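# Open the coffee maker lid fully, then let go

## Task

Raise the coffee maker's lid until it is open as far as it will go, and finish with neither robot hand nor arm in contact with the coffee maker.

## Robot and tools

Robot: two arms, left_arm and right_arm. The right_arm ends in a right hand; the left_arm ends in a left hand that mirrors it. Each hand has index, middle and ring fingers plus a thumb, driven by sixteen motors, with rubber on the last 0.03 m of each digit. Base poses in the scene frame: left_arm at (+0.032, +0.290, +0.007) m, right_arm at (-0.002, -0.277, +0.036) m, both almost unrotated. A camera stand sits behind the arms.

Scene frame: origin at table-top height, halfway between the nominal bases; +x points out over the table, +z up, +y toward the left_arm. Image left/right does not match arm names. Reported end_effector_position (metres) and end_effector_quat_wxyz are in this frame and may be a few centimetres off, more at long reach.

Hand point axes (right hand): +z runs along straight fingers toward the tips, +y comes out of the palm face, +x crosses the palm away from the thumb. On the left hand +x points toward the thumb instead. A rigid mast near the wrist on the palm side (x +0.05 to +0.10, z -0.16 to -0.11, reaching y = +0.06 m; x sign flips on the left hand) can collide with objects.

execute_actions(actions, cameras): actions is a list of actions; each action is a table of at most 15 rows, each row one control step of 1/30 s, so an action lasts 0.5 s; a table with fewer rows repeats its final row to fill 15. Every row holds exactly 48 numbers, all in [-1, 1], with both arms present even if one is idle:
1-6: left_arm dx, dy, dz, rx, ry, rz
7-22: left hand motor goals
23-24: left current_limit, speed
25-30: right_arm dx, dy, dz, rx, ry, rz
31-46: right hand motor goals
47-48: right current_limit, speed.
Arm numbers are offsets, not poses: each row measures from the Hand target that held when the action began (not from the previous row), along that target's own axes. 1.0 equals 0.6 m of travel or 180 degrees of turn; rx, ry, rz form a single rotation vector. Repeating the same offset in a later action moves the hand further. All zeros re-requests the current target. The controller limits commanded orientation to within 40 degrees of the measured one, and favours position when both cannot be met. The hand often stops short of its target; if it stays short, send the remaining gap as an offset. Very small moves may not start. To stop pressing on something, command the target back beyond where the hand point is. The right arm's elbow sags with load, so aim a bit higher when needed.

Hand motor order (16): index_abd, index_mcp, index_pip, index_dip, middle_abd, middle_mcp, middle_pip, middle_dip, ring_abd, ring_mcp, ring_pip, ring_dip, thumb_cmc, thumb_axl, thumb_mcp, thumb_ipl. These are absolute goal angles, scaled linearly between each hinge's two stops. Straight values: _abd 0.00, _mcp -0.75, _pip -0.58, _dip -0.70, thumb_cmc -0.71, thumb_axl -0.68, thumb_mcp -0.23, thumb_ipl -0.17. Toward +1 fingers curl toward the palm, _abd spreads away from the thumb, thumb_cmc brings the thumb in front of the palm. A 0 is a real goal: to keep a hand unchanged, resend its hand_goal, hand_current_limit and hand_speed. current_limit maps -1..+1 to 0..550 mA (minimum 11 mA); low values also slow fingers and may fail to lift them. speed sets goal travel at (speed+1)/2 of 8.5 rad/s. Starting values: current_limit +0.4, speed -0.6; settings persist until rewritten.

cameras: list of names (cam_head_left, cam_head_right, cam_high, cam_low, cam_left_wrist, cam_right_wrist) or ["all"]; [] gives none; omitted/null gives all only when actions is empty. An unknown name voids the call. An empty actions list just observes and shows the full result.

Results: Hand target per arm (next offsets count from it), end effector positions, some per-step positions (rest steps omitted), joint positions, velocities (may say within noise), torques (include arm weight, have offsets; numbers 3 and 4 wrap at ±28 N m), motor temperatures. Per hand: hand_goal (written goals), hand_measured (actual angles, same scale), hand_current_ma (positive pushes toward -1), hand_state (moving, goal, blocked, overload), hand_current_limit, hand_speed.

zoom_image(camera, region): enlarges a part of a camera's most recent image; region is [x0, y0, x1, y1] in pixels, origin top-left, at most 504 by 504. Only cameras in the latest images can be zoomed.

finished_scene(scene): ends the scene permanently; scene is 1 or omitted. Call it only when the lid is fully open and stays so, with the robot clear of the machine.

Avoid: hard hits on fixed or heavy objects, slamming the lid, letting parts fall, knocking things off the work area, and any contact or squeeze between the two arms or hands. A motor at 495 mA or more for 5 s shuts off for 10 s. Arm motors heat when stretched, loaded or pushing; at 100 °C the arm drops for 30-60 s (MOTOR HOT warns at 85 °C). Arm stops discard hand commands. Time spent thinking passes in the simulation while the last command is held; smooth, efficient, quick motion is better.

Each tool is called by a JSON object that holds its "name" and its "arguments".

## Session

{"name": "execute_actions", "arguments": {"actions": []}}

Scene clock: 0.00 s.
left_arm: end_effector_position=(+0.3494, +0.3192, +0.3307) hand_goal=(+0.000, -0.754, -0.576, -0.696, +0.000, -0.754, -0.576, -0.696, +0.000, -0.754, -0.576, -0.696, -0.714, -0.678, -0.226, -0.168) hand_measured=(+0.000, -0.754, -0.576, -0.696, +0.000, -0.754, -0.576, -0.696, +0.000, -0.754, -0.576, -0.696, -0.714, -0.678, -0.226, -0.168) hand_current_ma=(+0, +0, +0, +0, +0, +0, +0, +0, +0, +0, +0, +0, +0, +0, +0, +0) hand_state=(goal, goal, goal, goal, goal, goal, goal, goal, goal, goal, goal, goal, goal, goal, goal, goal) hand_current_limit=0.40 hand_speed=-0.60 end_effector_quat_wxyz=(+0.557, +0.640, +0.157, +0.505) | right_arm: end_effector_position=(+0.0937, -0.5887, +0.2309) hand_goal=(+0.000, -0.754, -0.576, -0.696, +0.000, -0.754, -0.576, -0.696, +0.000, -0.754, -0.576, -0.696, -0.714, -0.678, -0.226, -0.168) hand_measured=(+0.000, -0.754, -0.576, -0.696, +0.000, -0.754, -0.576, -0.696, +0.000, -0.754, -0.576, -0.696, -0.714, -0.678, -0.226, -0.168) hand_current_ma=(+0, +0, +0, +0, +0, +0, +0, +0, +0, +0, +0, +0, +0, +0, +0, +0) hand_state=(goal, goal, goal, goal, goal, goal, goal, goal, goal, goal, goal, goal, goal, goal, goal, goal) hand_current_limit=0.40 hand_speed=-0.60 end_effector_quat_wxyz=(-0.045, +0.987, +0.072, +0.138)
Joint positions: left_arm=[0.588 1.229 0.238 1.343 1.183 0.167] | right_arm=[-1.347 0.999 0.896 -1.515 -0.287 0.084]
Joint velocities: within noise
Joint torques (N m): no reading
Motor temperatures (°C): left_arm=[25 31 29 30 27 28] | right_arm=[35 31 25 28 25 25]
Heat: left arm: hottest shoulder 31 °C; right arm: hottest waist 35 °C.
Hand target: left_arm +0.3515, +0.3207, +0.3362; +0.555, +0.639, +0.150, +0.511 | right_arm +0.0956, -0.5965, +0.2446; -0.030, +0.987, +0.074, +0.140

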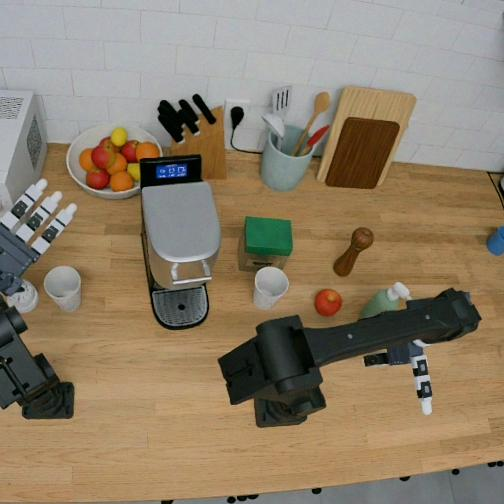

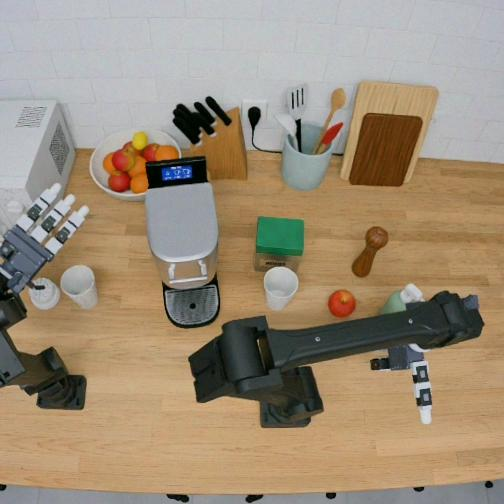

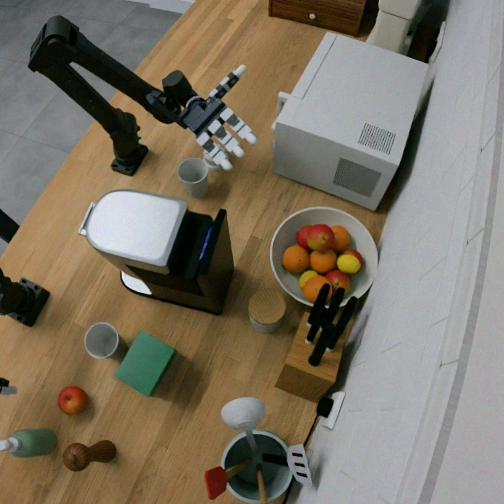

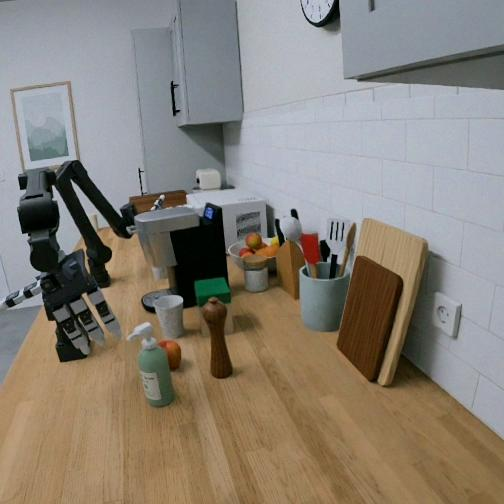

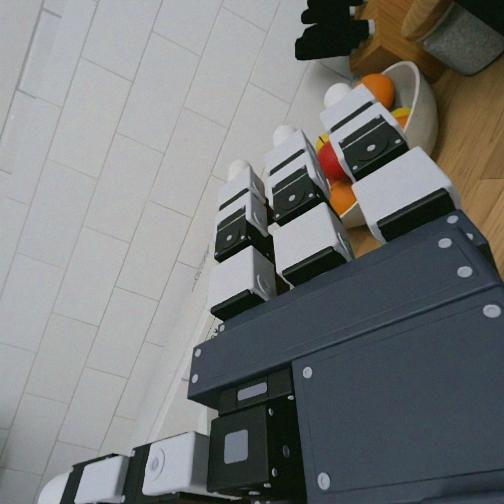

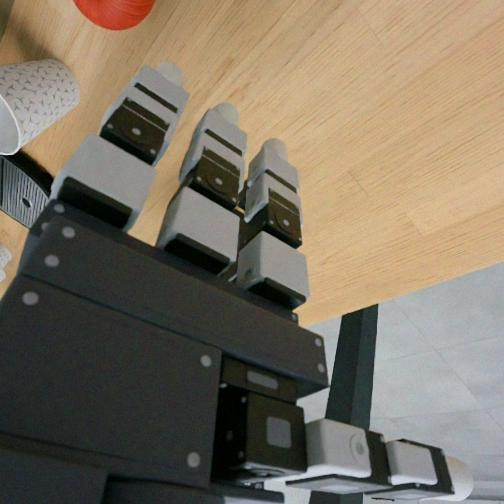

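{"name": "zoom_image", "arguments": {"camera": "cam_head_left", "region": [120, 140, 260, 340]}}

{"name": "zoom_image", "arguments": {"camera": "cam_low", "region": [100, 180, 260, 320]}}

{"name": "zoom_image", "arguments": {"camera": "cam_high", "region": [60, 170, 260, 330]}}

{"name": "zoom_image", "arguments": {"camera": "cam_head_right", "region": [120, 140, 260, 340]}}

Scaled by 2.520.

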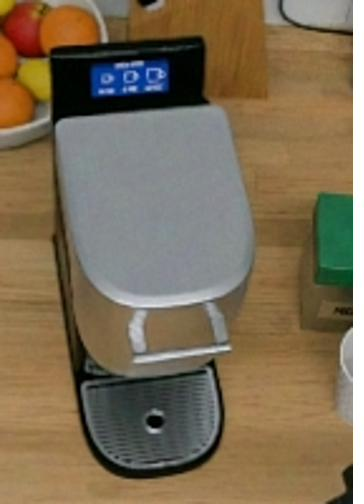

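Scaled by 3.150.

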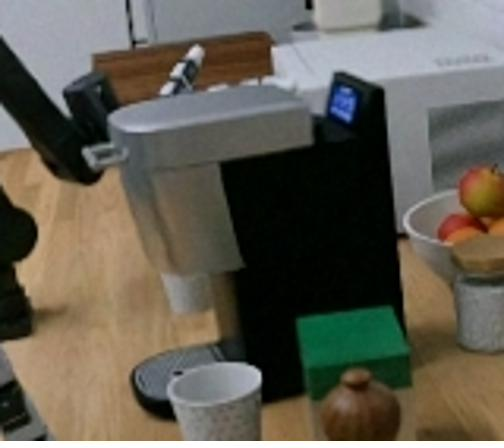

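Scaled by 2.520.

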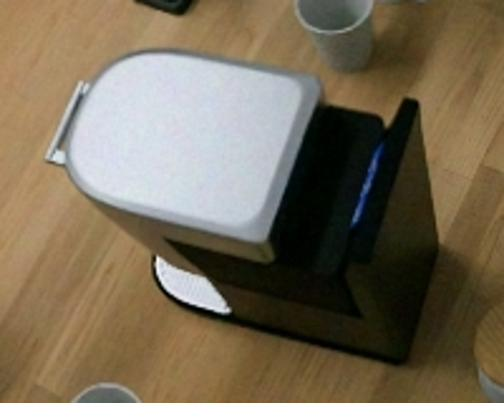

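Scaled by 2.520.

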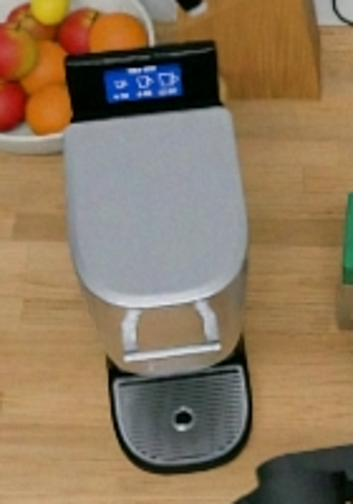

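{"name": "execute_actions", "arguments": {"actions": [[[-0.0653,0.0608,0.0167,0.0101,-0.0487,-0.0842,0,0.27,0.59,0.17,0,0.27,0.59,0.17,0,0.27,0.59,0.17,0.571,-0.678,-0.226,-0.168,0.4,-0.6,0,0,0,0,0,0,0,-0.754,-0.576,-0.696,0,-0.754,-0.576,-0.696,0,-0.754,-0.576,-0.696,-0.714,-0.678,-0.226,-0.168,0.4,-0.6]],[[0,0,0,0.0101,-0.0487,-0.0842,0,0.27,0.59,0.17,0,0.27,0.59,0.17,0,0.27,0.59,0.17,0.571,-0.678,-0.226,-0.168,0.4,-0.6,0,0,0,0,0,0,0,-0.754,-0.576,-0.696,0,-0.754,-0.576,-0.696,0,-0.754,-0.576,-0.696,-0.714,-0.678,-0.226,-0.168,0.4,-0.6]]], "cameras": ["cam_high","cam_head_left"]}}

Scene clock: 278.60 s.
left_arm: end_effector_position=(+0.3270, +0.2680, +0.3328) hand_goal=(+0.000, +0.270, +0.590, +0.170, +0.000, +0.270, +0.590, +0.170, +0.000, +0.270, +0.590, +0.170, +0.570, -0.678, -0.226, -0.168) hand_measured=(+0.000, +0.266, +0.590, +0.168, +0.000, +0.266, +0.590, +0.168, +0.000, +0.266, +0.590, +0.168, +0.566, -0.678, -0.226, -0.168) hand_current_ma=(+0, -1, +0, +0, +0, -1, +0, +0, +0, -1, +0, +0, -1, +0, +0, +0) hand_state=(goal, goal, goal, goal, goal, goal, goal, goal, goal, goal, goal, goal, goal, goal, goal, goal) hand_current_limit=0.40 hand_speed=-0.60 end_effector_quat_wxyz=(+0.676, +0.656, +0.250, +0.223) | right_arm: end_effector_position=(+0.0937, -0.5887, +0.2309) hand_goal=(+0.000, -0.754, -0.576, -0.696, +0.000, -0.754, -0.576, -0.696, +0.000, -0.754, -0.576, -0.696, -0.714, -0.678, -0.226, -0.168) hand_measured=(+0.000, -0.754, -0.576, -0.696, +0.000, -0.754, -0.576, -0.696, +0.000, -0.754, -0.576, -0.696, -0.714, -0.678, -0.224, -0.168) hand_current_ma=(+0, +0, +0, +0, +0, +0, +0, +0, +0, +0, +0, +0, +0, +0, +0, +0) hand_state=(goal, goal, goal, goal, goal, goal, goal, goal, goal, goal, goal, goal, goal, goal, goal, goal) hand_current_limit=0.40 hand_speed=-0.60 end_effector_quat_wxyz=(-0.045, +0.987, +0.072, +0.138)
Joint positions: left_arm=[0.501 0.774 0.189 0.674 1.412 -0.133] | right_arm=[-1.347 0.999 0.896 -1.515 -0.287 0.084]
Joint torques (N m): left_arm=[2.67 -2.26 10.59 1.22 0.17 0.06] | right_arm=[0.85 -4.72 10.76 0.09 -0.36 0.12]
Motor temperatures (°C): left_arm=[25 30 35 28 27 27] | right_arm=[33 29 47 26 23 24]
Heat: left arm: hottest elbow 35 °C; right arm: hottest elbow 47 °C.
Hand target: left_arm +0.3291, +0.2729, +0.3501; +0.664, +0.665, +0.242, +0.241 | right_arm +0.0956, -0.5965, +0.2446; -0.030, +0.987, +0.074, +0.140
Off the commanded pose: left_arm 0.018 m, 3 deg | right_arm 0.016 m, 2 deg.
Step readings (end_effector_position of left_arm | right_arm):
0: (+0.3494, +0.3192, +0.3307) | (+0.0937, -0.5887, +0.2309)
1: (+0.3494, +0.3192, +0.3307) | (+0.0937, -0.5887, +0.2309)
2: (+0.3496, +0.3177, +0.3310) | (+0.0937, -0.5887, +0.2309)
4: (+0.3470, +0.3103, +0.3334) | (+0.0937, -0.5887, +0.2309)
8: (+0.3293, +0.2816, +0.3456) | (+0.0937, -0.5887, +0.2309)
15: (+0.3277, +0.2754, +0.3511) | (+0.0937, -0.5887, +0.2309)
16: (+0.3283, +0.2755, +0.3502) | (+0.0937, -0.5887, +0.2309)
17: (+0.3277, +0.2736, +0.3486) | (+0.0937, -0.5887, +0.2309)
19: (+0.3248, +0.2683, +0.3460) | (+0.0937, -0.5887, +0.2309)
23: (+0.3225, +0.2643, +0.3434) | (+0.0937, -0.5887, +0.2309)
30: (+0.3256, +0.2669, +0.3368) | (+0.0937, -0.5887, +0.2309)
Images, in order (width x height): cam_head_left 504x504, cam_high 504x504.

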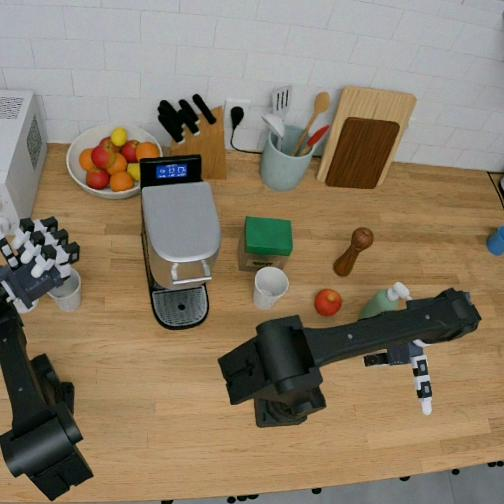

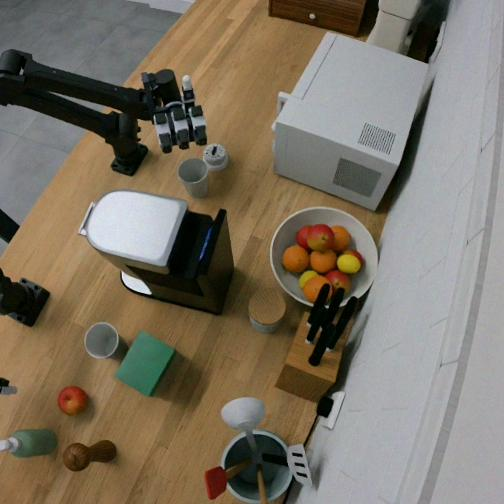

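{"name": "execute_actions", "arguments": {"actions": [[[-0.102,0.017,0.0255,0,-0.0667,0,0,0.27,0.59,0.17,0,0.27,0.59,0.17,0,0.27,0.59,0.17,0.571,-0.678,-0.226,-0.168,0.4,-0.6,0,0,0,0,0,0,0,-0.754,-0.576,-0.696,0,-0.754,-0.576,-0.696,0,-0.754,-0.576,-0.696,-0.714,-0.678,-0.226,-0.168,0.4,-0.6]],[[-0.1025,0,0.0437,0,-0.0667,0,0,0.27,0.59,0.17,0,0.27,0.59,0.17,0,0.27,0.59,0.17,0.571,-0.678,-0.226,-0.168,0.4,-0.6,0,0,0,0,0,0,0,-0.754,-0.576,-0.696,0,-0.754,-0.576,-0.696,0,-0.754,-0.576,-0.696,-0.714,-0.678,-0.226,-0.168,0.4,-0.6]],[[-0.0903,0,0.0608,0,-0.0611,0,0,0.27,0.59,0.17,0,0.27,0.59,0.17,0,0.27,0.59,0.17,0.571,-0.678,-0.226,-0.168,0.4,-0.6,0,0,0,0,0,0,0,-0.754,-0.576,-0.696,0,-0.754,-0.576,-0.696,0,-0.754,-0.576,-0.696,-0.714,-0.678,-0.226,-0.168,0.4,-0.6]],[[-0.0595,0,0.0483,0,-0.0556,0,0,0.27,0.59,0.17,0,0.27,0.59,0.17,0,0.27,0.59,0.17,0.571,-0.678,-0.226,-0.168,0.4,-0.6,0,0,0,0,0,0,0,-0.754,-0.576,-0.696,0,-0.754,-0.576,-0.696,0,-0.754,-0.576,-0.696,-0.714,-0.678,-0.226,-0.168,0.4,-0.6]],[[-0.0488,0,0.0545,0,-0.0556,0,0,0.27,0.59,0.17,0,0.27,0.59,0.17,0,0.27,0.59,0.17,0.571,-0.678,-0.226,-0.168,0.4,-0.6,0,0,0,0,0,0,0,-0.754,-0.576,-0.696,0,-0.754,-0.576,-0.696,0,-0.754,-0.576,-0.696,-0.714,-0.678,-0.226,-0.168,0.4,-0.6]]], "cameras": ["cam_head_left","cam_head_right","cam_high","cam_low"]}}

Scene clock: 308.17 s.
left_arm: end_effector_position=(+0.1450, +0.0606, +0.3483) hand_goal=(+0.000, +0.270, +0.590, +0.170, +0.000, +0.270, +0.590, +0.170, +0.000, +0.270, +0.590, +0.170, +0.570, -0.678, -0.226, -0.168) hand_measured=(+0.000, +0.268, +0.590, +0.168, +0.000, +0.268, +0.590, +0.168, +0.000, +0.268, +0.590, +0.168, +0.568, -0.678, -0.226, -0.168) hand_current_ma=(+0, +0, +0, +0, +0, +0, +0, +0, +0, +0, +0, +0, +0, +0, +0, +0) hand_state=(goal, goal, goal, goal, goal, goal, goal, goal, goal, goal, goal, goal, goal, goal, goal, goal) hand_current_limit=0.40 hand_speed=-0.60 end_effector_quat_wxyz=(+0.706, +0.696, -0.082, -0.101) | right_arm: end_effector_position=(+0.0937, -0.5887, +0.2309) hand_goal=(+0.000, -0.754, -0.576, -0.696, +0.000, -0.754, -0.576, -0.696, +0.000, -0.754, -0.576, -0.696, -0.714, -0.678, -0.226, -0.168) hand_measured=(+0.000, -0.754, -0.576, -0.696, +0.000, -0.754, -0.576, -0.696, +0.000, -0.754, -0.576, -0.696, -0.714, -0.678, -0.224, -0.168) hand_current_ma=(+0, +0, +0, +0, +0, +0, +0, +0, +0, +0, +0, +0, +0, +0, +0, +0) hand_state=(goal, goal, goal, goal, goal, goal, goal, goal, goal, goal, goal, goal, goal, goal, goal, goal) hand_current_limit=0.40 hand_speed=-0.60 end_effector_quat_wxyz=(-0.045, +0.987, +0.072, +0.138)
Joint positions: left_arm=[-0.422 0.414 0.148 0.39 1.43 -0.148] | right_arm=[-1.347 0.999 0.896 -1.515 -0.287 0.084]
Joint torques (N m): left_arm=[0.15 1.55 10.91 1.1 -0.2 0.05] | right_arm=[0.85 -4.72 10.77 0.1 -0.35 0.12]
Heat: left arm: hottest elbow 38 °C; right arm: hottest elbow 48 °C.
Hand target: left_arm +0.1427, +0.0581, +0.3602; +0.701, +0.701, -0.093, -0.093 | right_arm +0.0956, -0.5965, +0.2446; -0.030, +0.987, +0.074, +0.140
Off the commanded pose: left_arm 0.012 m, 2 deg | right_arm 0.016 m, 2 deg.
Step readings (end_effector_position of left_arm | right_arm):
0: (+0.3269, +0.2680, +0.3328) | (+0.0937, -0.5887, +0.2309)
1: (+0.3263, +0.2672, +0.3328) | (+0.0937, -0.5887, +0.2309)
2: (+0.3232, +0.2639, +0.3331) | (+0.0937, -0.5887, +0.2309)
4: (+0.3139, +0.2538, +0.3368) | (+0.0937, -0.5887, +0.2309)
8: (+0.2949, +0.2327, +0.3501) | (+0.0937, -0.5887, +0.2309)
15: (+0.2906, +0.2251, +0.3531) | (+0.0937, -0.5887, +0.2309)
16: (+0.2908, +0.2251, +0.3529) | (+0.0937, -0.5887, +0.2309)
17: (+0.2889, +0.2224, +0.3539) | (+0.0937, -0.5887, +0.2309)
19: (+0.2806, +0.2111, +0.3564) | (+0.0937, -0.5887, +0.2309)
23: (+0.2538, +0.1837, +0.3641) | (+0.0937, -0.5887, +0.2309)
30: (+0.2473, +0.1728, +0.3650) | (+0.0937, -0.5887, +0.2309)
31: (+0.2474, +0.1726, +0.3649) | (+0.0937, -0.5887, +0.2309)
32: (+0.2466, +0.1706, +0.3644) | (+0.0937, -0.5887, +0.2309)
34: (+0.2383, +0.1607, +0.3633) | (+0.0937, -0.5887, +0.2309)
38: (+0.2113, +0.1375, +0.3640) | (+0.0937, -0.5887, +0.2309)
45: (+0.2056, +0.1249, +0.3659) | (+0.0937, -0.5887, +0.2309)
46: (+0.2056, +0.1242, +0.3655) | (+0.0937, -0.5887, +0.2309)
47: (+0.2040, +0.1223, +0.3649) | (+0.0937, -0.5887, +0.2309)
49: (+0.1965, +0.1157, +0.3636) | (+0.0937, -0.5887, +0.2309)
53: (+0.1811, +0.1014, +0.3633) | (+0.0937, -0.5887, +0.2309)
60: (+0.1758, +0.0921, +0.3630) | (+0.0937, -0.5887, +0.2309)
61: (+0.1756, +0.0915, +0.3623) | (+0.0937, -0.5887, +0.2309)
62: (+0.1741, +0.0901, +0.3616) | (+0.0937, -0.5887, +0.2309)
64: (+0.1656, +0.0847, +0.3602) | (+0.0937, -0.5887, +0.2309)
68: (+0.1466, +0.0724, +0.3591) | (+0.0937, -0.5887, +0.2309)
75: (+0.1442, +0.0620, +0.3529) | (+0.0937, -0.5887, +0.2309)
Images, in order (width x height): cam_head_left 504x504, cam_head_right 504x504, cam_high 504x504, cam_low 504x504.

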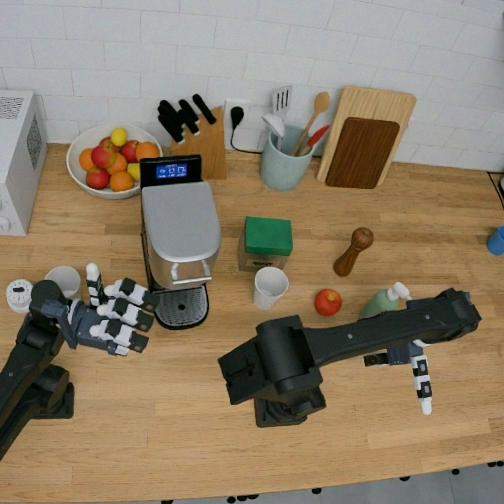

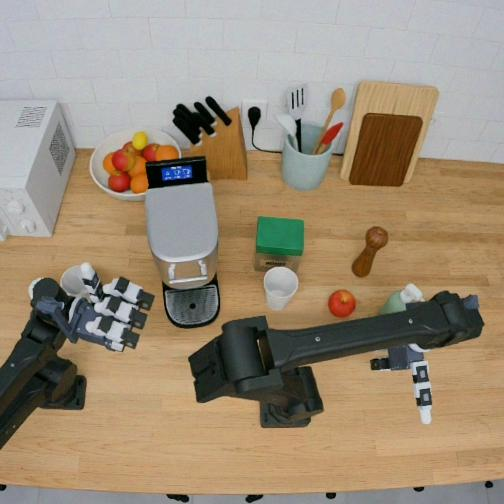

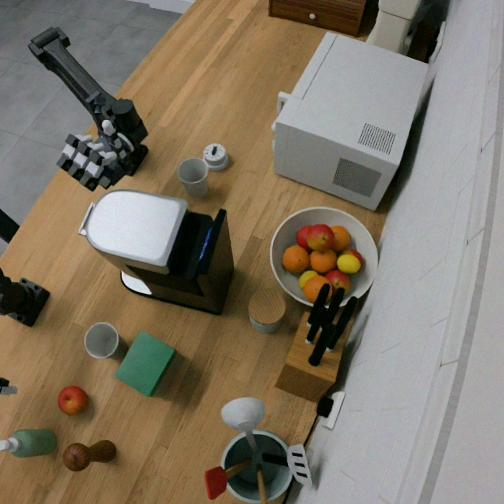

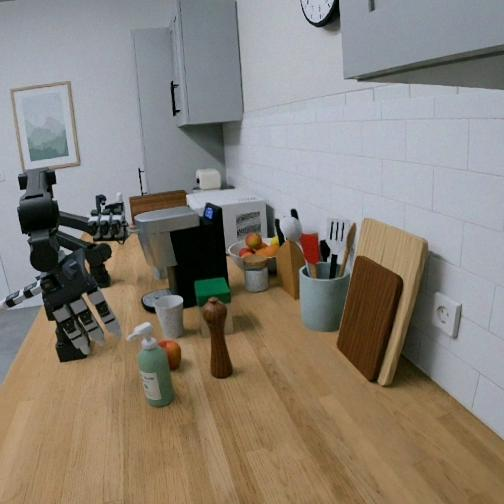

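{"name": "zoom_image", "arguments": {"camera": "cam_low", "region": [80, 180, 220, 300]}}

{"name": "zoom_image", "arguments": {"camera": "cam_head_left", "region": [40, 230, 240, 370]}}

Scaled by 3.600.

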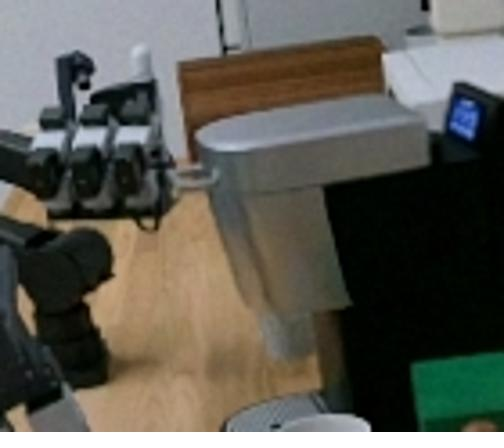

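Scaled by 2.520.

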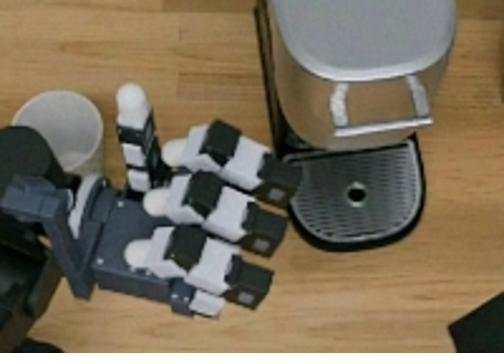

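{"name": "execute_actions", "arguments": {"actions": [[[0,0,0,0,0,0,0,-0.754,-0.576,-0.696,0,0.27,0.59,0.17,0,0.27,0.59,0.17,0.571,-0.678,-0.226,-0.168,0.75,-0.1,0,0,0,0,0,0,0,-0.754,-0.576,-0.696,0,-0.754,-0.576,-0.696,0,-0.754,-0.576,-0.696,-0.714,-0.678,-0.226,-0.168,0.4,-0.6]],[[0.0308,0,0.023,0,0.0444,0,0,-0.754,-0.576,-0.696,0,0.27,0.59,0.17,0,0.27,0.59,0.17,0.571,-0.678,-0.226,-0.168,0.75,-0.1,0,0,0,0,0,0,0,-0.754,-0.576,-0.696,0,-0.754,-0.576,-0.696,0,-0.754,-0.576,-0.696,-0.714,-0.678,-0.226,-0.168,0.4,-0.6]],[[0.0277,0,0.0202,0,0.0444,0,0,-0.754,-0.576,-0.696,0,0.27,0.59,0.17,0,0.27,0.59,0.17,0.571,-0.678,-0.226,-0.168,0.75,-0.1,0,0,0,0,0,0,0,-0.754,-0.576,-0.696,0,-0.754,-0.576,-0.696,0,-0.754,-0.576,-0.696,-0.714,-0.678,-0.226,-0.168,0.4,-0.6]]], "cameras": ["cam_head_left","cam_high","cam_low"]}}

{"name": "zoom_image", "arguments": {"camera": "cam_low", "region": [80, 180, 220, 300]}}

{"name": "zoom_image", "arguments": {"camera": "cam_head_left", "region": [70, 230, 270, 370]}}

{"name": "zoom_image", "arguments": {"camera": "cam_high", "region": [40, 100, 240, 300]}}

Scene clock: 357.67 s.
left_arm: end_effector_position=(+0.1756, +0.0293, +0.3276) hand_goal=(+0.000, -0.754, -0.576, -0.696, +0.000, +0.270, +0.590, +0.170, +0.000, +0.270, +0.590, +0.170, +0.570, -0.678, -0.226, -0.168) hand_measured=(+0.000, -0.764, -0.576, -0.694, +0.000, +0.268, +0.590, +0.168, +0.000, +0.268, +0.590, +0.168, +0.570, -0.678, -0.226, -0.168) hand_current_ma=(+0, -3, +0, +0, +0, +0, +0, +0, +0, +0, +0, +0, +0, +0, +0, +0) hand_state=(goal, goal, goal, goal, goal, goal, goal, goal, goal, goal, goal, goal, goal, goal, goal, goal) hand_current_limit=0.75 hand_speed=-0.10 end_effector_quat_wxyz=(+0.695, +0.718, +0.028, -0.009) | right_arm: end_effector_position=(+0.0937, -0.5887, +0.2309) hand_goal=(+0.000, -0.754, -0.576, -0.696, +0.000, -0.754, -0.576, -0.696, +0.000, -0.754, -0.576, -0.696, -0.714, -0.678, -0.226, -0.168) hand_measured=(+0.000, -0.754, -0.576, -0.696, +0.000, -0.754, -0.576, -0.696, +0.000, -0.754, -0.576, -0.696, -0.714, -0.678, -0.224, -0.168) hand_current_ma=(+0, +0, +0, +0, +0, +0, +0, +0, +0, +0, +0, +0, +0, +0, +0, +0) hand_state=(goal, goal, goal, goal, goal, goal, goal, goal, goal, goal, goal, goal, goal, goal, goal, goal) hand_current_limit=0.40 hand_speed=-0.60 end_effector_quat_wxyz=(-0.045, +0.987, +0.072, +0.138)
Joint positions: left_arm=[-0.671 0.376 0.148 0.175 0.896 -0.01] | right_arm=[-1.347 0.999 0.896 -1.515 -0.287 0.084]
Joint torques (N m): left_arm=[0.21 0.44 13.61 1.59 -0.02 0.06] | right_arm=[0.85 -4.66 10.77 0.09 -0.35 0.11]
Motor temperatures (°C): left_arm=[25 29 45 27 26 27] | right_arm=[33 28 48 25 23 24]
Heat: left arm: hottest elbow 45 °C; right arm: hottest elbow 48 °C.
Hand target: left_arm +0.1719, +0.0258, +0.3602; +0.707, +0.707, +0.006, +0.005 | right_arm +0.0956, -0.5965, +0.2446; -0.030, +0.987, +0.074, +0.140
Off the commanded pose: left_arm 0.033 m, 4 deg | right_arm 0.016 m, 2 deg.
Step readings (end_effector_position of left_arm | right_arm):
0: (+0.1450, +0.0606, +0.3484) | (+0.0937, -0.5887, +0.2309)
1: (+0.1451, +0.0606, +0.3482) | (+0.0937, -0.5887, +0.2309)
2: (+0.1455, +0.0604, +0.3474) | (+0.0937, -0.5887, +0.2309)
4: (+0.1469, +0.0597, +0.3446) | (+0.0937, -0.5887, +0.2309)
8: (+0.1480, +0.0590, +0.3404) | (+0.0937, -0.5887, +0.2309)
15: (+0.1473, +0.0588, +0.3366) | (+0.0937, -0.5887, +0.2309)
16: (+0.1482, +0.0587, +0.3363) | (+0.0937, -0.5887, +0.2309)
17: (+0.1524, +0.0578, +0.3364) | (+0.0937, -0.5887, +0.2309)
19: (+0.1613, +0.0545, +0.3366) | (+0.0937, -0.5887, +0.2309)
23: (+0.1623, +0.0472, +0.3353) | (+0.0937, -0.5887, +0.2309)
30: (+0.1617, +0.0428, +0.3315) | (+0.0937, -0.5887, +0.2309)
31: (+0.1631, +0.0426, +0.3309) | (+0.0937, -0.5887, +0.2309)
32: (+0.1672, +0.0421, +0.3306) | (+0.0937, -0.5887, +0.2309)
34: (+0.1755, +0.0398, +0.3297) | (+0.0937, -0.5887, +0.2309)
38: (+0.1762, +0.0334, +0.3285) | (+0.0937, -0.5887, +0.2309)
45: (+0.1756, +0.0296, +0.3277) | (+0.0937, -0.5887, +0.2309)
Images, in order (width x height): cam_head_left 504x504, cam_high 504x504, cam_low 504x504.

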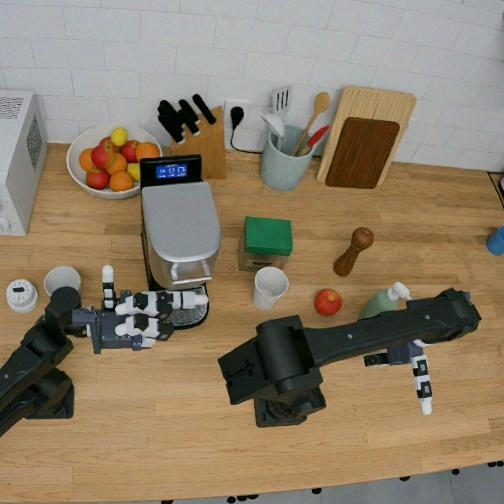

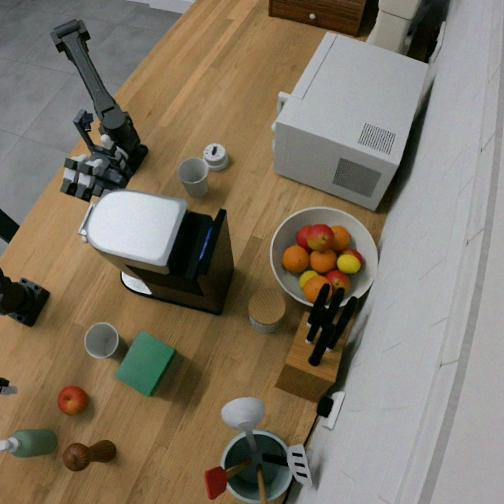

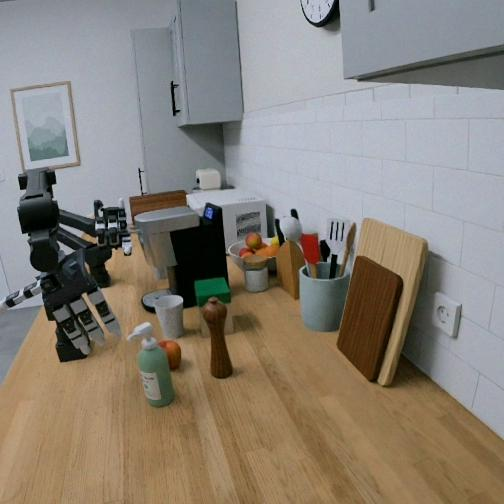

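Scaled by 3.600.

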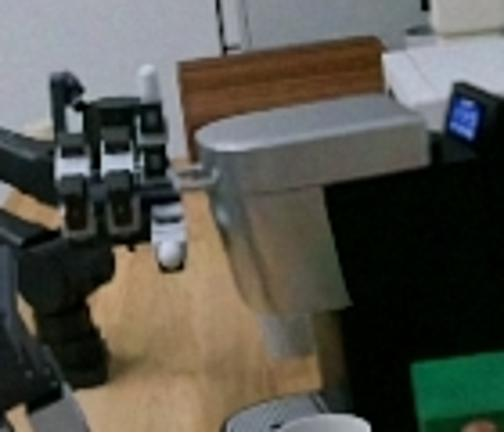

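Scaled by 2.520.

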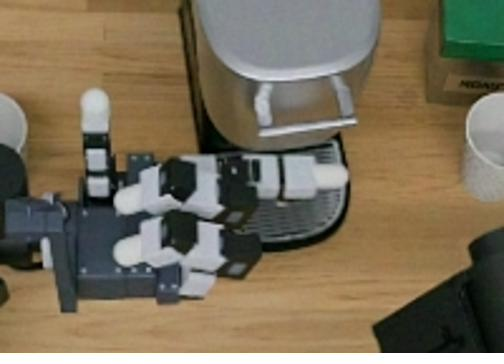

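Scaled by 2.520.

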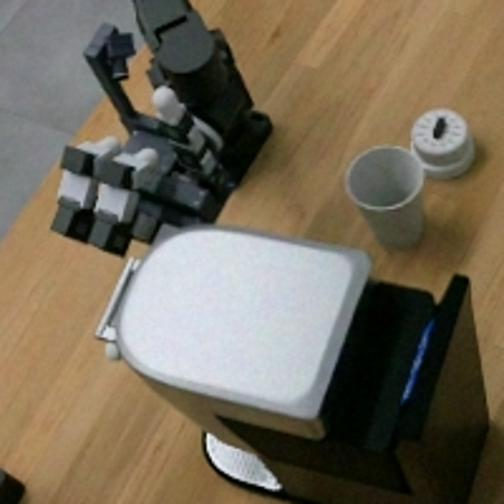

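{"name": "execute_actions", "arguments": {"actions": [[[0.008,0,0.0384,0,0.02,0,0,-0.754,-0.576,-0.696,0,0.27,0.59,0.17,0,0.27,0.59,0.17,0.571,-0.678,-0.226,-0.168,0.75,-0.1,0,0,0,0,0,0,0,-0.754,-0.576,-0.696,0,-0.754,-0.576,-0.696,0,-0.754,-0.576,-0.696,-0.714,-0.678,-0.226,-0.168,0.4,-0.6]],[[0.008,0,0.0384,0,0.02,0,0,-0.754,-0.576,-0.696,0,0.27,0.59,0.17,0,0.27,0.59,0.17,0.571,-0.678,-0.226,-0.168,0.75,-0.1,0,0,0,0,0,0,0,-0.754,-0.576,-0.696,0,-0.754,-0.576,-0.696,0,-0.754,-0.576,-0.696,-0.714,-0.678,-0.226,-0.168,0.4,-0.6]]], "cameras": ["cam_head_left","cam_low","cam_left_wrist"]}}

{"name": "zoom_image", "arguments": {"camera": "cam_low", "region": [80, 180, 220, 300]}}

{"name": "zoom_image", "arguments": {"camera": "cam_head_left", "region": [90, 230, 250, 350]}}

Scene clock: 391.23 s.
left_arm: end_effector_position=(+0.1833, -0.0111, +0.3190) hand_goal=(+0.000, -0.754, -0.576, -0.696, +0.000, +0.270, +0.590, +0.170, +0.000, +0.270, +0.590, +0.170, +0.570, -0.678, -0.226, -0.168) hand_measured=(+0.000, -0.764, -0.576, -0.694, +0.000, +0.268, +0.590, +0.168, +0.000, +0.268, +0.590, +0.168, +0.568, -0.678, -0.226, -0.168) hand_current_ma=(+0, -3, +0, +0, +0, +0, +0, +0, +0, +0, +0, +0, +0, +0, +0, +0) hand_state=(goal, goal, goal, goal, goal, goal, goal, goal, goal, goal, goal, goal, goal, goal, goal, goal) hand_current_limit=0.75 hand_speed=-0.10 end_effector_quat_wxyz=(+0.683, +0.726, +0.069, +0.037) | right_arm: end_effector_position=(+0.0937, -0.5887, +0.2309) hand_goal=(+0.000, -0.754, -0.576, -0.696, +0.000, -0.754, -0.576, -0.696, +0.000, -0.754, -0.576, -0.696, -0.714, -0.678, -0.226, -0.168) hand_measured=(+0.000, -0.754, -0.576, -0.696, +0.000, -0.754, -0.576, -0.696, +0.000, -0.754, -0.576, -0.696, -0.714, -0.678, -0.224, -0.168) hand_current_ma=(+0, +0, +0, +0, +0, +0, +0, +0, +0, +0, +0, +0, +0, +0, +0, +0) hand_state=(goal, goal, goal, goal, goal, goal, goal, goal, goal, goal, goal, goal, goal, goal, goal, goal) hand_current_limit=0.40 hand_speed=-0.60 end_effector_quat_wxyz=(-0.045, +0.987, +0.072, +0.138)
Joint positions: left_arm=[-0.936 0.542 0.168 0.301 0.507 -0.006] | right_arm=[-1.347 0.999 0.896 -1.515 -0.287 0.084]
Joint torques (N m): left_arm=[0.32 0.79 14.31 2.77 -0.01 0.02] | right_arm=[0.85 -4.72 10.76 0.09 -0.36 0.11]
Motor temperatures (°C): left_arm=[25 29 52 27 26 27] | right_arm=[33 28 49 25 23 24]
Heat: left arm: hottest elbow 52 °C; right arm: hottest elbow 49 °C.
Hand target: left_arm +0.1837, -0.0197, +0.3601; +0.705, +0.706, +0.050, +0.050 | right_arm +0.0956, -0.5965, +0.2446; -0.030, +0.987, +0.074, +0.140
Off the commanded pose: left_arm 0.042 m, 4 deg | right_arm 0.016 m, 2 deg.
Step readings (end_effector_position of left_arm | right_arm):
0: (+0.1756, +0.0293, +0.3275) | (+0.0937, -0.5887, +0.2309)
1: (+0.1765, +0.0293, +0.3275) | (+0.0937, -0.5887, +0.2309)
2: (+0.1790, +0.0291, +0.3274) | (+0.0937, -0.5887, +0.2309)
4: (+0.1822, +0.0259, +0.3258) | (+0.0937, -0.5887, +0.2309)
8: (+0.1781, +0.0152, +0.3204) | (+0.0937, -0.5887, +0.2309)
15: (+0.1774, +0.0101, +0.3189) | (+0.0937, -0.5887, +0.2309)
16: (+0.1781, +0.0100, +0.3191) | (+0.0937, -0.5887, +0.2309)
17: (+0.1807, +0.0099, +0.3193) | (+0.0937, -0.5887, +0.2309)
19: (+0.1850, +0.0064, +0.3195) | (+0.0937, -0.5887, +0.2309)
23: (+0.1833, -0.0056, +0.3185) | (+0.0937, -0.5887, +0.2309)
30: (+0.1833, -0.0110, +0.3180) | (+0.0937, -0.5887, +0.2309)
camera_calibration:
cam_left_wrist: T_world_to_cam=[[-0.809555, -0.0655388, -0.583375, 0.297056], [0.317913, 0.786469, -0.529526, 0.079018], [0.493511, -0.614142, -0.615854, 0.224917], [0, 0, 0, 1]] pos_world=[0.104364, 0.0954544, 0.353653]
Images, in order (width x height): cam_head_left 504x504, cam_low 504x504, cam_left_wrist 504x504.

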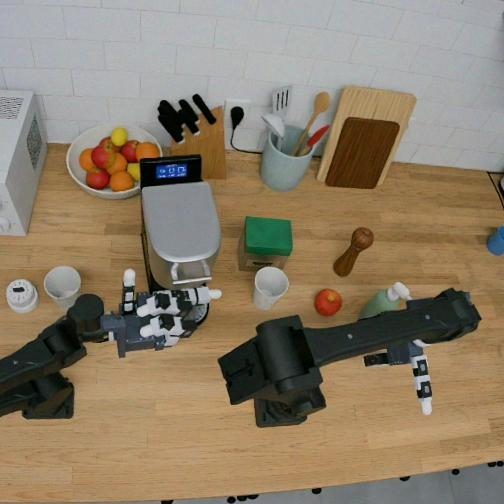

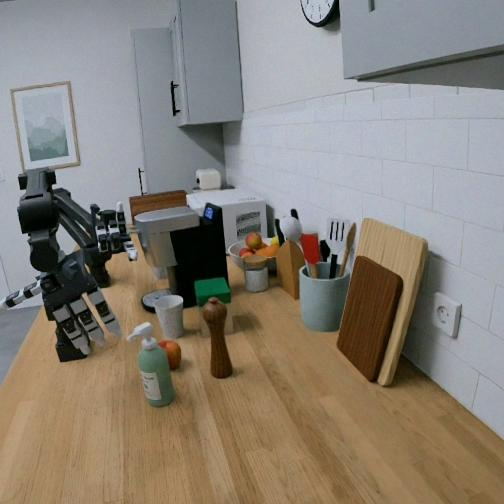

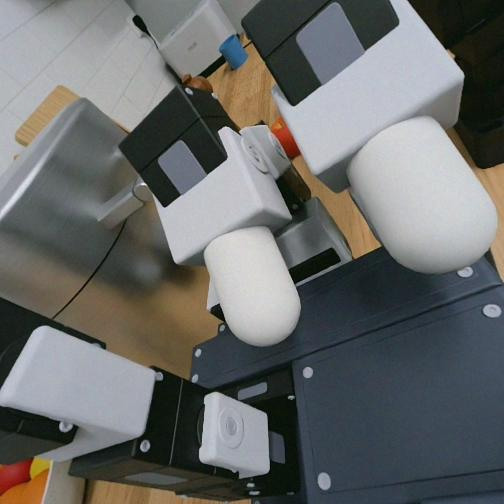

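Scaled by 3.600.

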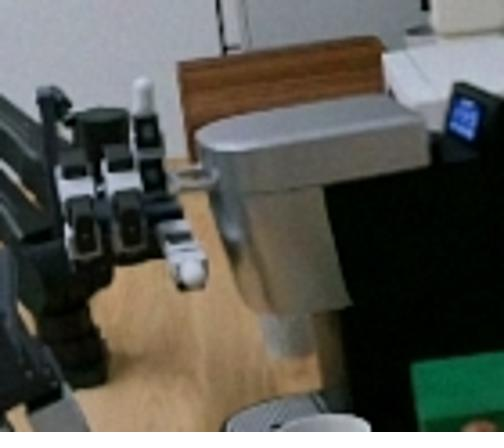

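Scaled by 3.150.

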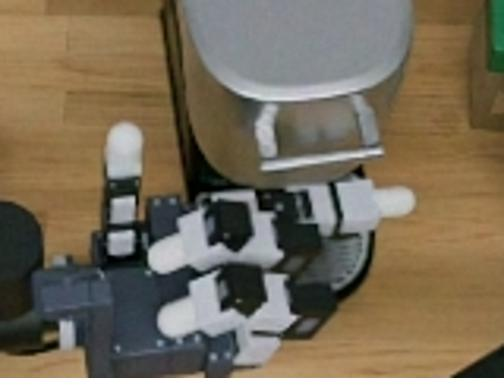

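{"name": "execute_actions", "arguments": {"actions": [[[0.008,0.05,0,-0.03,0,0,0,-0.754,-0.576,-0.696,0,0.27,0.59,0.17,0,0.27,0.59,0.17,0.571,-0.678,-0.226,-0.168,0.75,-0.1,0,0,0,0,0,0,0,-0.754,-0.576,-0.696,0,-0.754,-0.576,-0.696,0,-0.754,-0.576,-0.696,-0.714,-0.678,-0.226,-0.168,0.4,-0.6]],[[0,0.02,0,0,0,0,0,-0.754,-0.576,-0.696,0,0.27,0.59,0.17,0,0.27,0.59,0.17,0.571,-0.678,-0.226,-0.168,0.75,-0.1,0,0,0,0,0,0,0,-0.754,-0.576,-0.696,0,-0.754,-0.576,-0.696,0,-0.754,-0.576,-0.696,-0.714,-0.678,-0.226,-0.168,0.4,-0.6]]], "cameras": ["cam_head_left","cam_low"]}}

{"name": "zoom_image", "arguments": {"camera": "cam_low", "region": [80, 180, 220, 300]}}

{"name": "zoom_image", "arguments": {"camera": "cam_head_left", "region": [90, 230, 250, 350]}}

Scene clock: 407.30 s.
left_arm: end_effector_position=(+0.1892, -0.0134, +0.3641) hand_goal=(+0.000, -0.754, -0.576, -0.696, +0.000, +0.270, +0.590, +0.170, +0.000, +0.270, +0.590, +0.170, +0.570, -0.678, -0.226, -0.168) hand_measured=(+0.000, -0.764, -0.576, -0.694, +0.000, +0.268, +0.590, +0.168, +0.000, +0.268, +0.590, +0.168, +0.568, -0.678, -0.226, -0.168) hand_current_ma=(+0, -4, +0, +0, +0, +0, +0, +0, +0, +0, +0, +0, +0, +0, +0, +0) hand_state=(goal, goal, goal, goal, goal, goal, goal, goal, goal, goal, goal, goal, goal, goal, goal, goal) hand_current_limit=0.75 hand_speed=-0.10 end_effector_quat_wxyz=(+0.720, +0.690, +0.061, +0.047) | right_arm: end_effector_position=(+0.0937, -0.5887, +0.2309) hand_goal=(+0.000, -0.754, -0.576, -0.696, +0.000, -0.754, -0.576, -0.696, +0.000, -0.754, -0.576, -0.696, -0.714, -0.678, -0.226, -0.168) hand_measured=(+0.000, -0.754, -0.576, -0.696, +0.000, -0.754, -0.576, -0.696, +0.000, -0.754, -0.576, -0.696, -0.714, -0.678, -0.224, -0.168) hand_current_ma=(+0, +0, +0, +0, +0, +0, +0, +0, +0, +0, +0, +0, +0, +0, +0, +0) hand_state=(goal, goal, goal, goal, goal, goal, goal, goal, goal, goal, goal, goal, goal, goal, goal, goal) hand_current_limit=0.40 hand_speed=-0.60 end_effector_quat_wxyz=(-0.045, +0.987, +0.072, +0.138)
Joint positions: left_arm=[-0.936 0.585 0.226 0.406 0.504 -0.045] | right_arm=[-1.347 0.999 0.896 -1.515 -0.287 0.084]
Joint torques (N m): left_arm=[0.44 -1.49 14.15 1.84 0 -0.09] | right_arm=[0.85 -4.66 10.76 0.09 -0.35 0.12]
Heat: left arm: hottest elbow 52 °C; right arm: hottest elbow 49 °C.
Hand target: left_arm +0.1883, -0.0179, +0.4021; +0.738, +0.672, +0.048, +0.052 | right_arm +0.0956, -0.5965, +0.2446; -0.030, +0.987, +0.074, +0.140
Off the commanded pose: left_arm 0.038 m, 3 deg | right_arm 0.016 m, 2 deg.
Step readings (end_effector_position of left_arm | right_arm):
0: (+0.1833, -0.0111, +0.3190) | (+0.0937, -0.5887, +0.2309)
1: (+0.1832, -0.0110, +0.3193) | (+0.0937, -0.5887, +0.2309)
2: (+0.1831, -0.0107, +0.3212) | (+0.0937, -0.5887, +0.2309)
4: (+0.1832, -0.0102, +0.3270) | (+0.0937, -0.5887, +0.2309)
8: (+0.1847, -0.0103, +0.3441) | (+0.0937, -0.5887, +0.2309)
15: (+0.1873, -0.0115, +0.3542) | (+0.0937, -0.5887, +0.2309)
16: (+0.1875, -0.0117, +0.3540) | (+0.0937, -0.5887, +0.2309)
17: (+0.1876, -0.0117, +0.3547) | (+0.0937, -0.5887, +0.2309)
19: (+0.1882, -0.0123, +0.3540) | (+0.0937, -0.5887, +0.2309)
23: (+0.1891, -0.0132, +0.3591) | (+0.0937, -0.5887, +0.2309)
30: (+0.1892, -0.0134, +0.3642) | (+0.0937, -0.5887, +0.2309)
Images, in order (width x height): cam_head_left 504x504, cam_low 504x504.

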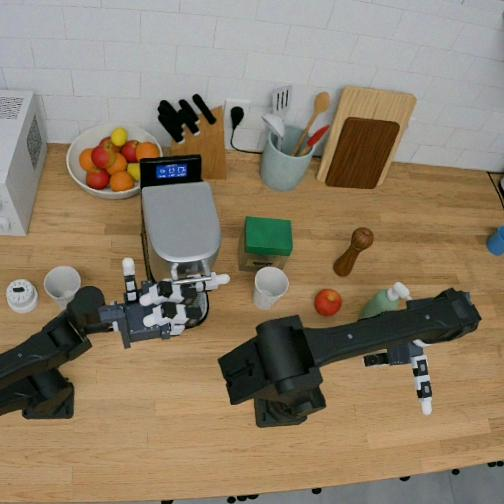

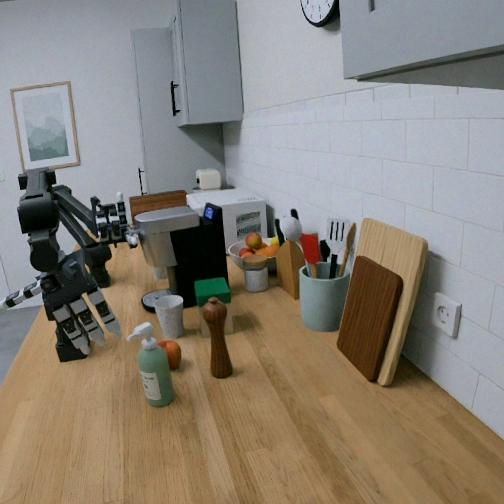

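Scaled by 3.600.

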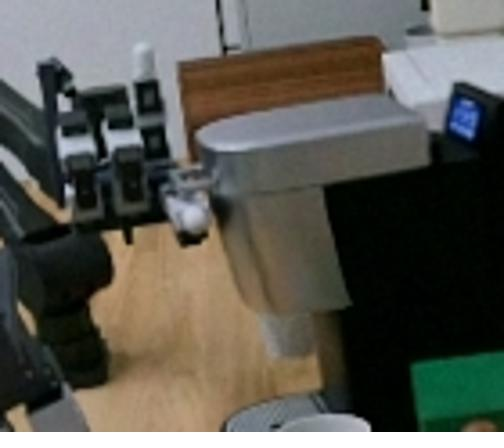

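Scaled by 3.150.

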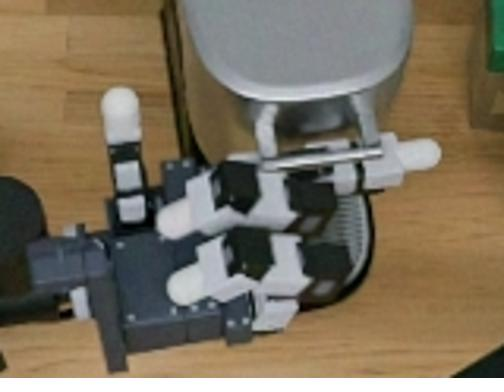

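{"name": "execute_actions", "arguments": {"actions": [[[0.007,0.035,0,0,0,0,0,-0.754,-0.576,-0.696,0,0.27,0.59,0.17,0,0.27,0.59,0.17,0.571,-0.678,-0.226,-0.168,0.75,-0.1,0,0,0,0,0,0,0,-0.754,-0.576,-0.696,0,-0.754,-0.576,-0.696,0,-0.754,-0.576,-0.696,-0.714,-0.678,-0.226,-0.168,0.4,-0.6]],[[0,0.035,0,0,0,0,0,-0.754,-0.576,-0.696,0,0.27,0.59,0.17,0,0.27,0.59,0.17,0.571,-0.678,-0.226,-0.168,0.75,-0.1,0,0,0,0,0,0,0,-0.754,-0.576,-0.696,0,-0.754,-0.576,-0.696,0,-0.754,-0.576,-0.696,-0.714,-0.678,-0.226,-0.168,0.4,-0.6]]], "cameras": ["cam_head_left","cam_low"]}}

{"name": "zoom_image", "arguments": {"camera": "cam_low", "region": [80, 180, 220, 300]}}

{"name": "zoom_image", "arguments": {"camera": "cam_head_left", "region": [90, 230, 250, 350]}}

Scene clock: 438.27 s.
left_arm: end_effector_position=(+0.1888, -0.0149, +0.3968) hand_goal=(+0.000, -0.754, -0.576, -0.696, +0.000, +0.270, +0.590, +0.170, +0.000, +0.270, +0.590, +0.170, +0.570, -0.678, -0.226, -0.168) hand_measured=(+0.000, -0.768, -0.576, -0.694, +0.000, +0.268, +0.590, +0.168, +0.000, +0.268, +0.590, +0.168, +0.568, -0.678, -0.226, -0.168) hand_current_ma=(+0, -7, +0, +0, +0, +0, +0, +0, +0, +0, +0, +0, +0, +0, +0, +0) hand_state=(goal, goal, goal, goal, goal, goal, goal, goal, goal, goal, goal, goal, goal, goal, goal, goal) hand_current_limit=0.75 hand_speed=-0.10 end_effector_quat_wxyz=(+0.716, +0.694, +0.060, +0.036) | right_arm: end_effector_position=(+0.0937, -0.5887, +0.2309) hand_goal=(+0.000, -0.754, -0.576, -0.696, +0.000, -0.754, -0.576, -0.696, +0.000, -0.754, -0.576, -0.696, -0.714, -0.678, -0.226, -0.168) hand_measured=(+0.000, -0.754, -0.576, -0.696, +0.000, -0.754, -0.576, -0.696, +0.000, -0.754, -0.576, -0.696, -0.714, -0.678, -0.224, -0.168) hand_current_ma=(+0, +0, +0, +0, +0, +0, +0, +0, +0, +0, +0, +0, +0, +0, +0, +0) hand_state=(goal, goal, goal, goal, goal, goal, goal, goal, goal, goal, goal, goal, goal, goal, goal, goal) hand_current_limit=0.40 hand_speed=-0.60 end_effector_quat_wxyz=(-0.045, +0.987, +0.072, +0.138)
Joint positions: left_arm=[-0.931 0.527 0.312 0.249 0.526 -0.052] | right_arm=[-1.347 0.999 0.896 -1.515 -0.287 0.084]
Joint torques (N m): left_arm=[2.32 -1.38 15.28 1.94 0.24 -0.06] | right_arm=[0.85 -4.72 10.76 0.1 -0.35 0.12]
Motor temperatures (°C): left_arm=[25 29 58 27 26 27] | right_arm=[32 28 50 25 23 24]
Heat: left arm: hottest elbow 58 °C; right arm: hottest elbow 50 °C.
Hand target: left_arm +0.1919, -0.0134, +0.4440; +0.738, +0.671, +0.048, +0.052 | right_arm +0.0956, -0.5965, +0.2446; -0.030, +0.987, +0.074, +0.140
Off the commanded pose: left_arm 0.047 m, 4 deg | right_arm 0.016 m, 2 deg.
Step readings (end_effector_position of left_arm | right_arm):
0: (+0.1892, -0.0134, +0.3641) | (+0.0937, -0.5887, +0.2309)
1: (+0.1893, -0.0135, +0.3641) | (+0.0937, -0.5887, +0.2309)
2: (+0.1892, -0.0140, +0.3642) | (+0.0937, -0.5887, +0.2309)
4: (+0.1889, -0.0150, +0.3654) | (+0.0937, -0.5887, +0.2309)
8: (+0.1871, -0.0144, +0.3771) | (+0.0937, -0.5887, +0.2309)
15: (+0.1873, -0.0150, +0.3801) | (+0.0937, -0.5887, +0.2309)
16: (+0.1874, -0.0150, +0.3802) | (+0.0937, -0.5887, +0.2309)
17: (+0.1877, -0.0156, +0.3800) | (+0.0937, -0.5887, +0.2309)
19: (+0.1887, -0.0163, +0.3810) | (+0.0937, -0.5887, +0.2309)
23: (+0.1888, -0.0154, +0.3886) | (+0.0937, -0.5887, +0.2309)
30: (+0.1888, -0.0149, +0.3968) | (+0.0937, -0.5887, +0.2309)
Images, in order (width x height): cam_head_left 504x504, cam_low 504x504.

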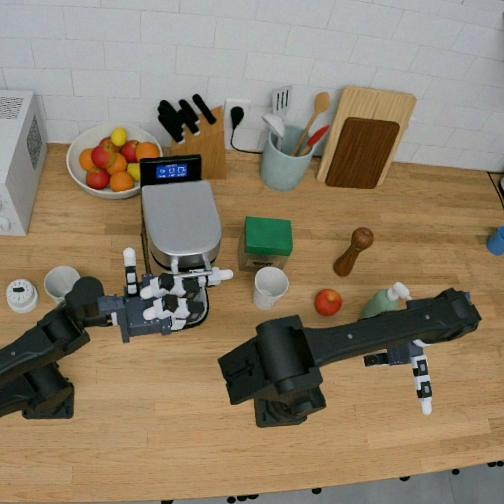

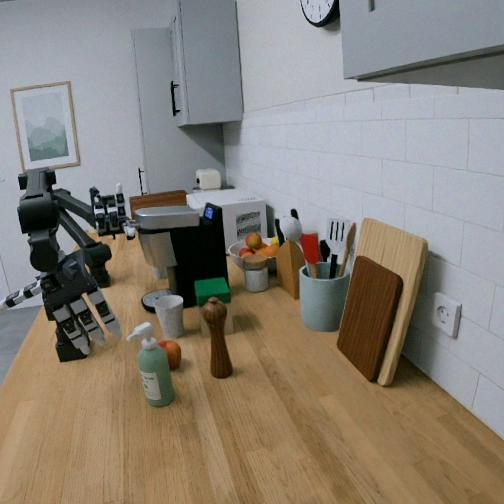

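Scaled by 3.600.

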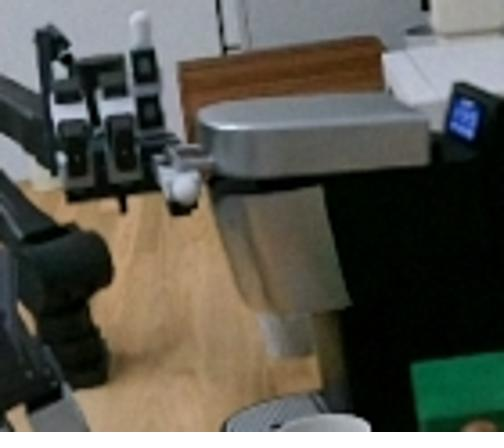

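Scaled by 3.150.

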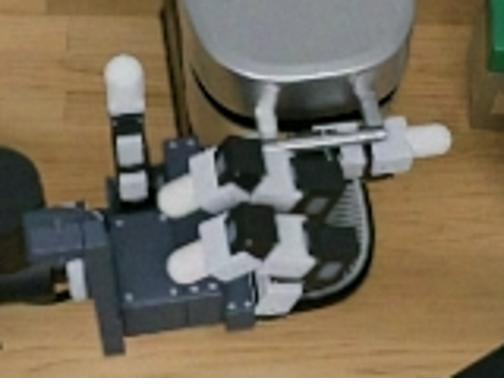

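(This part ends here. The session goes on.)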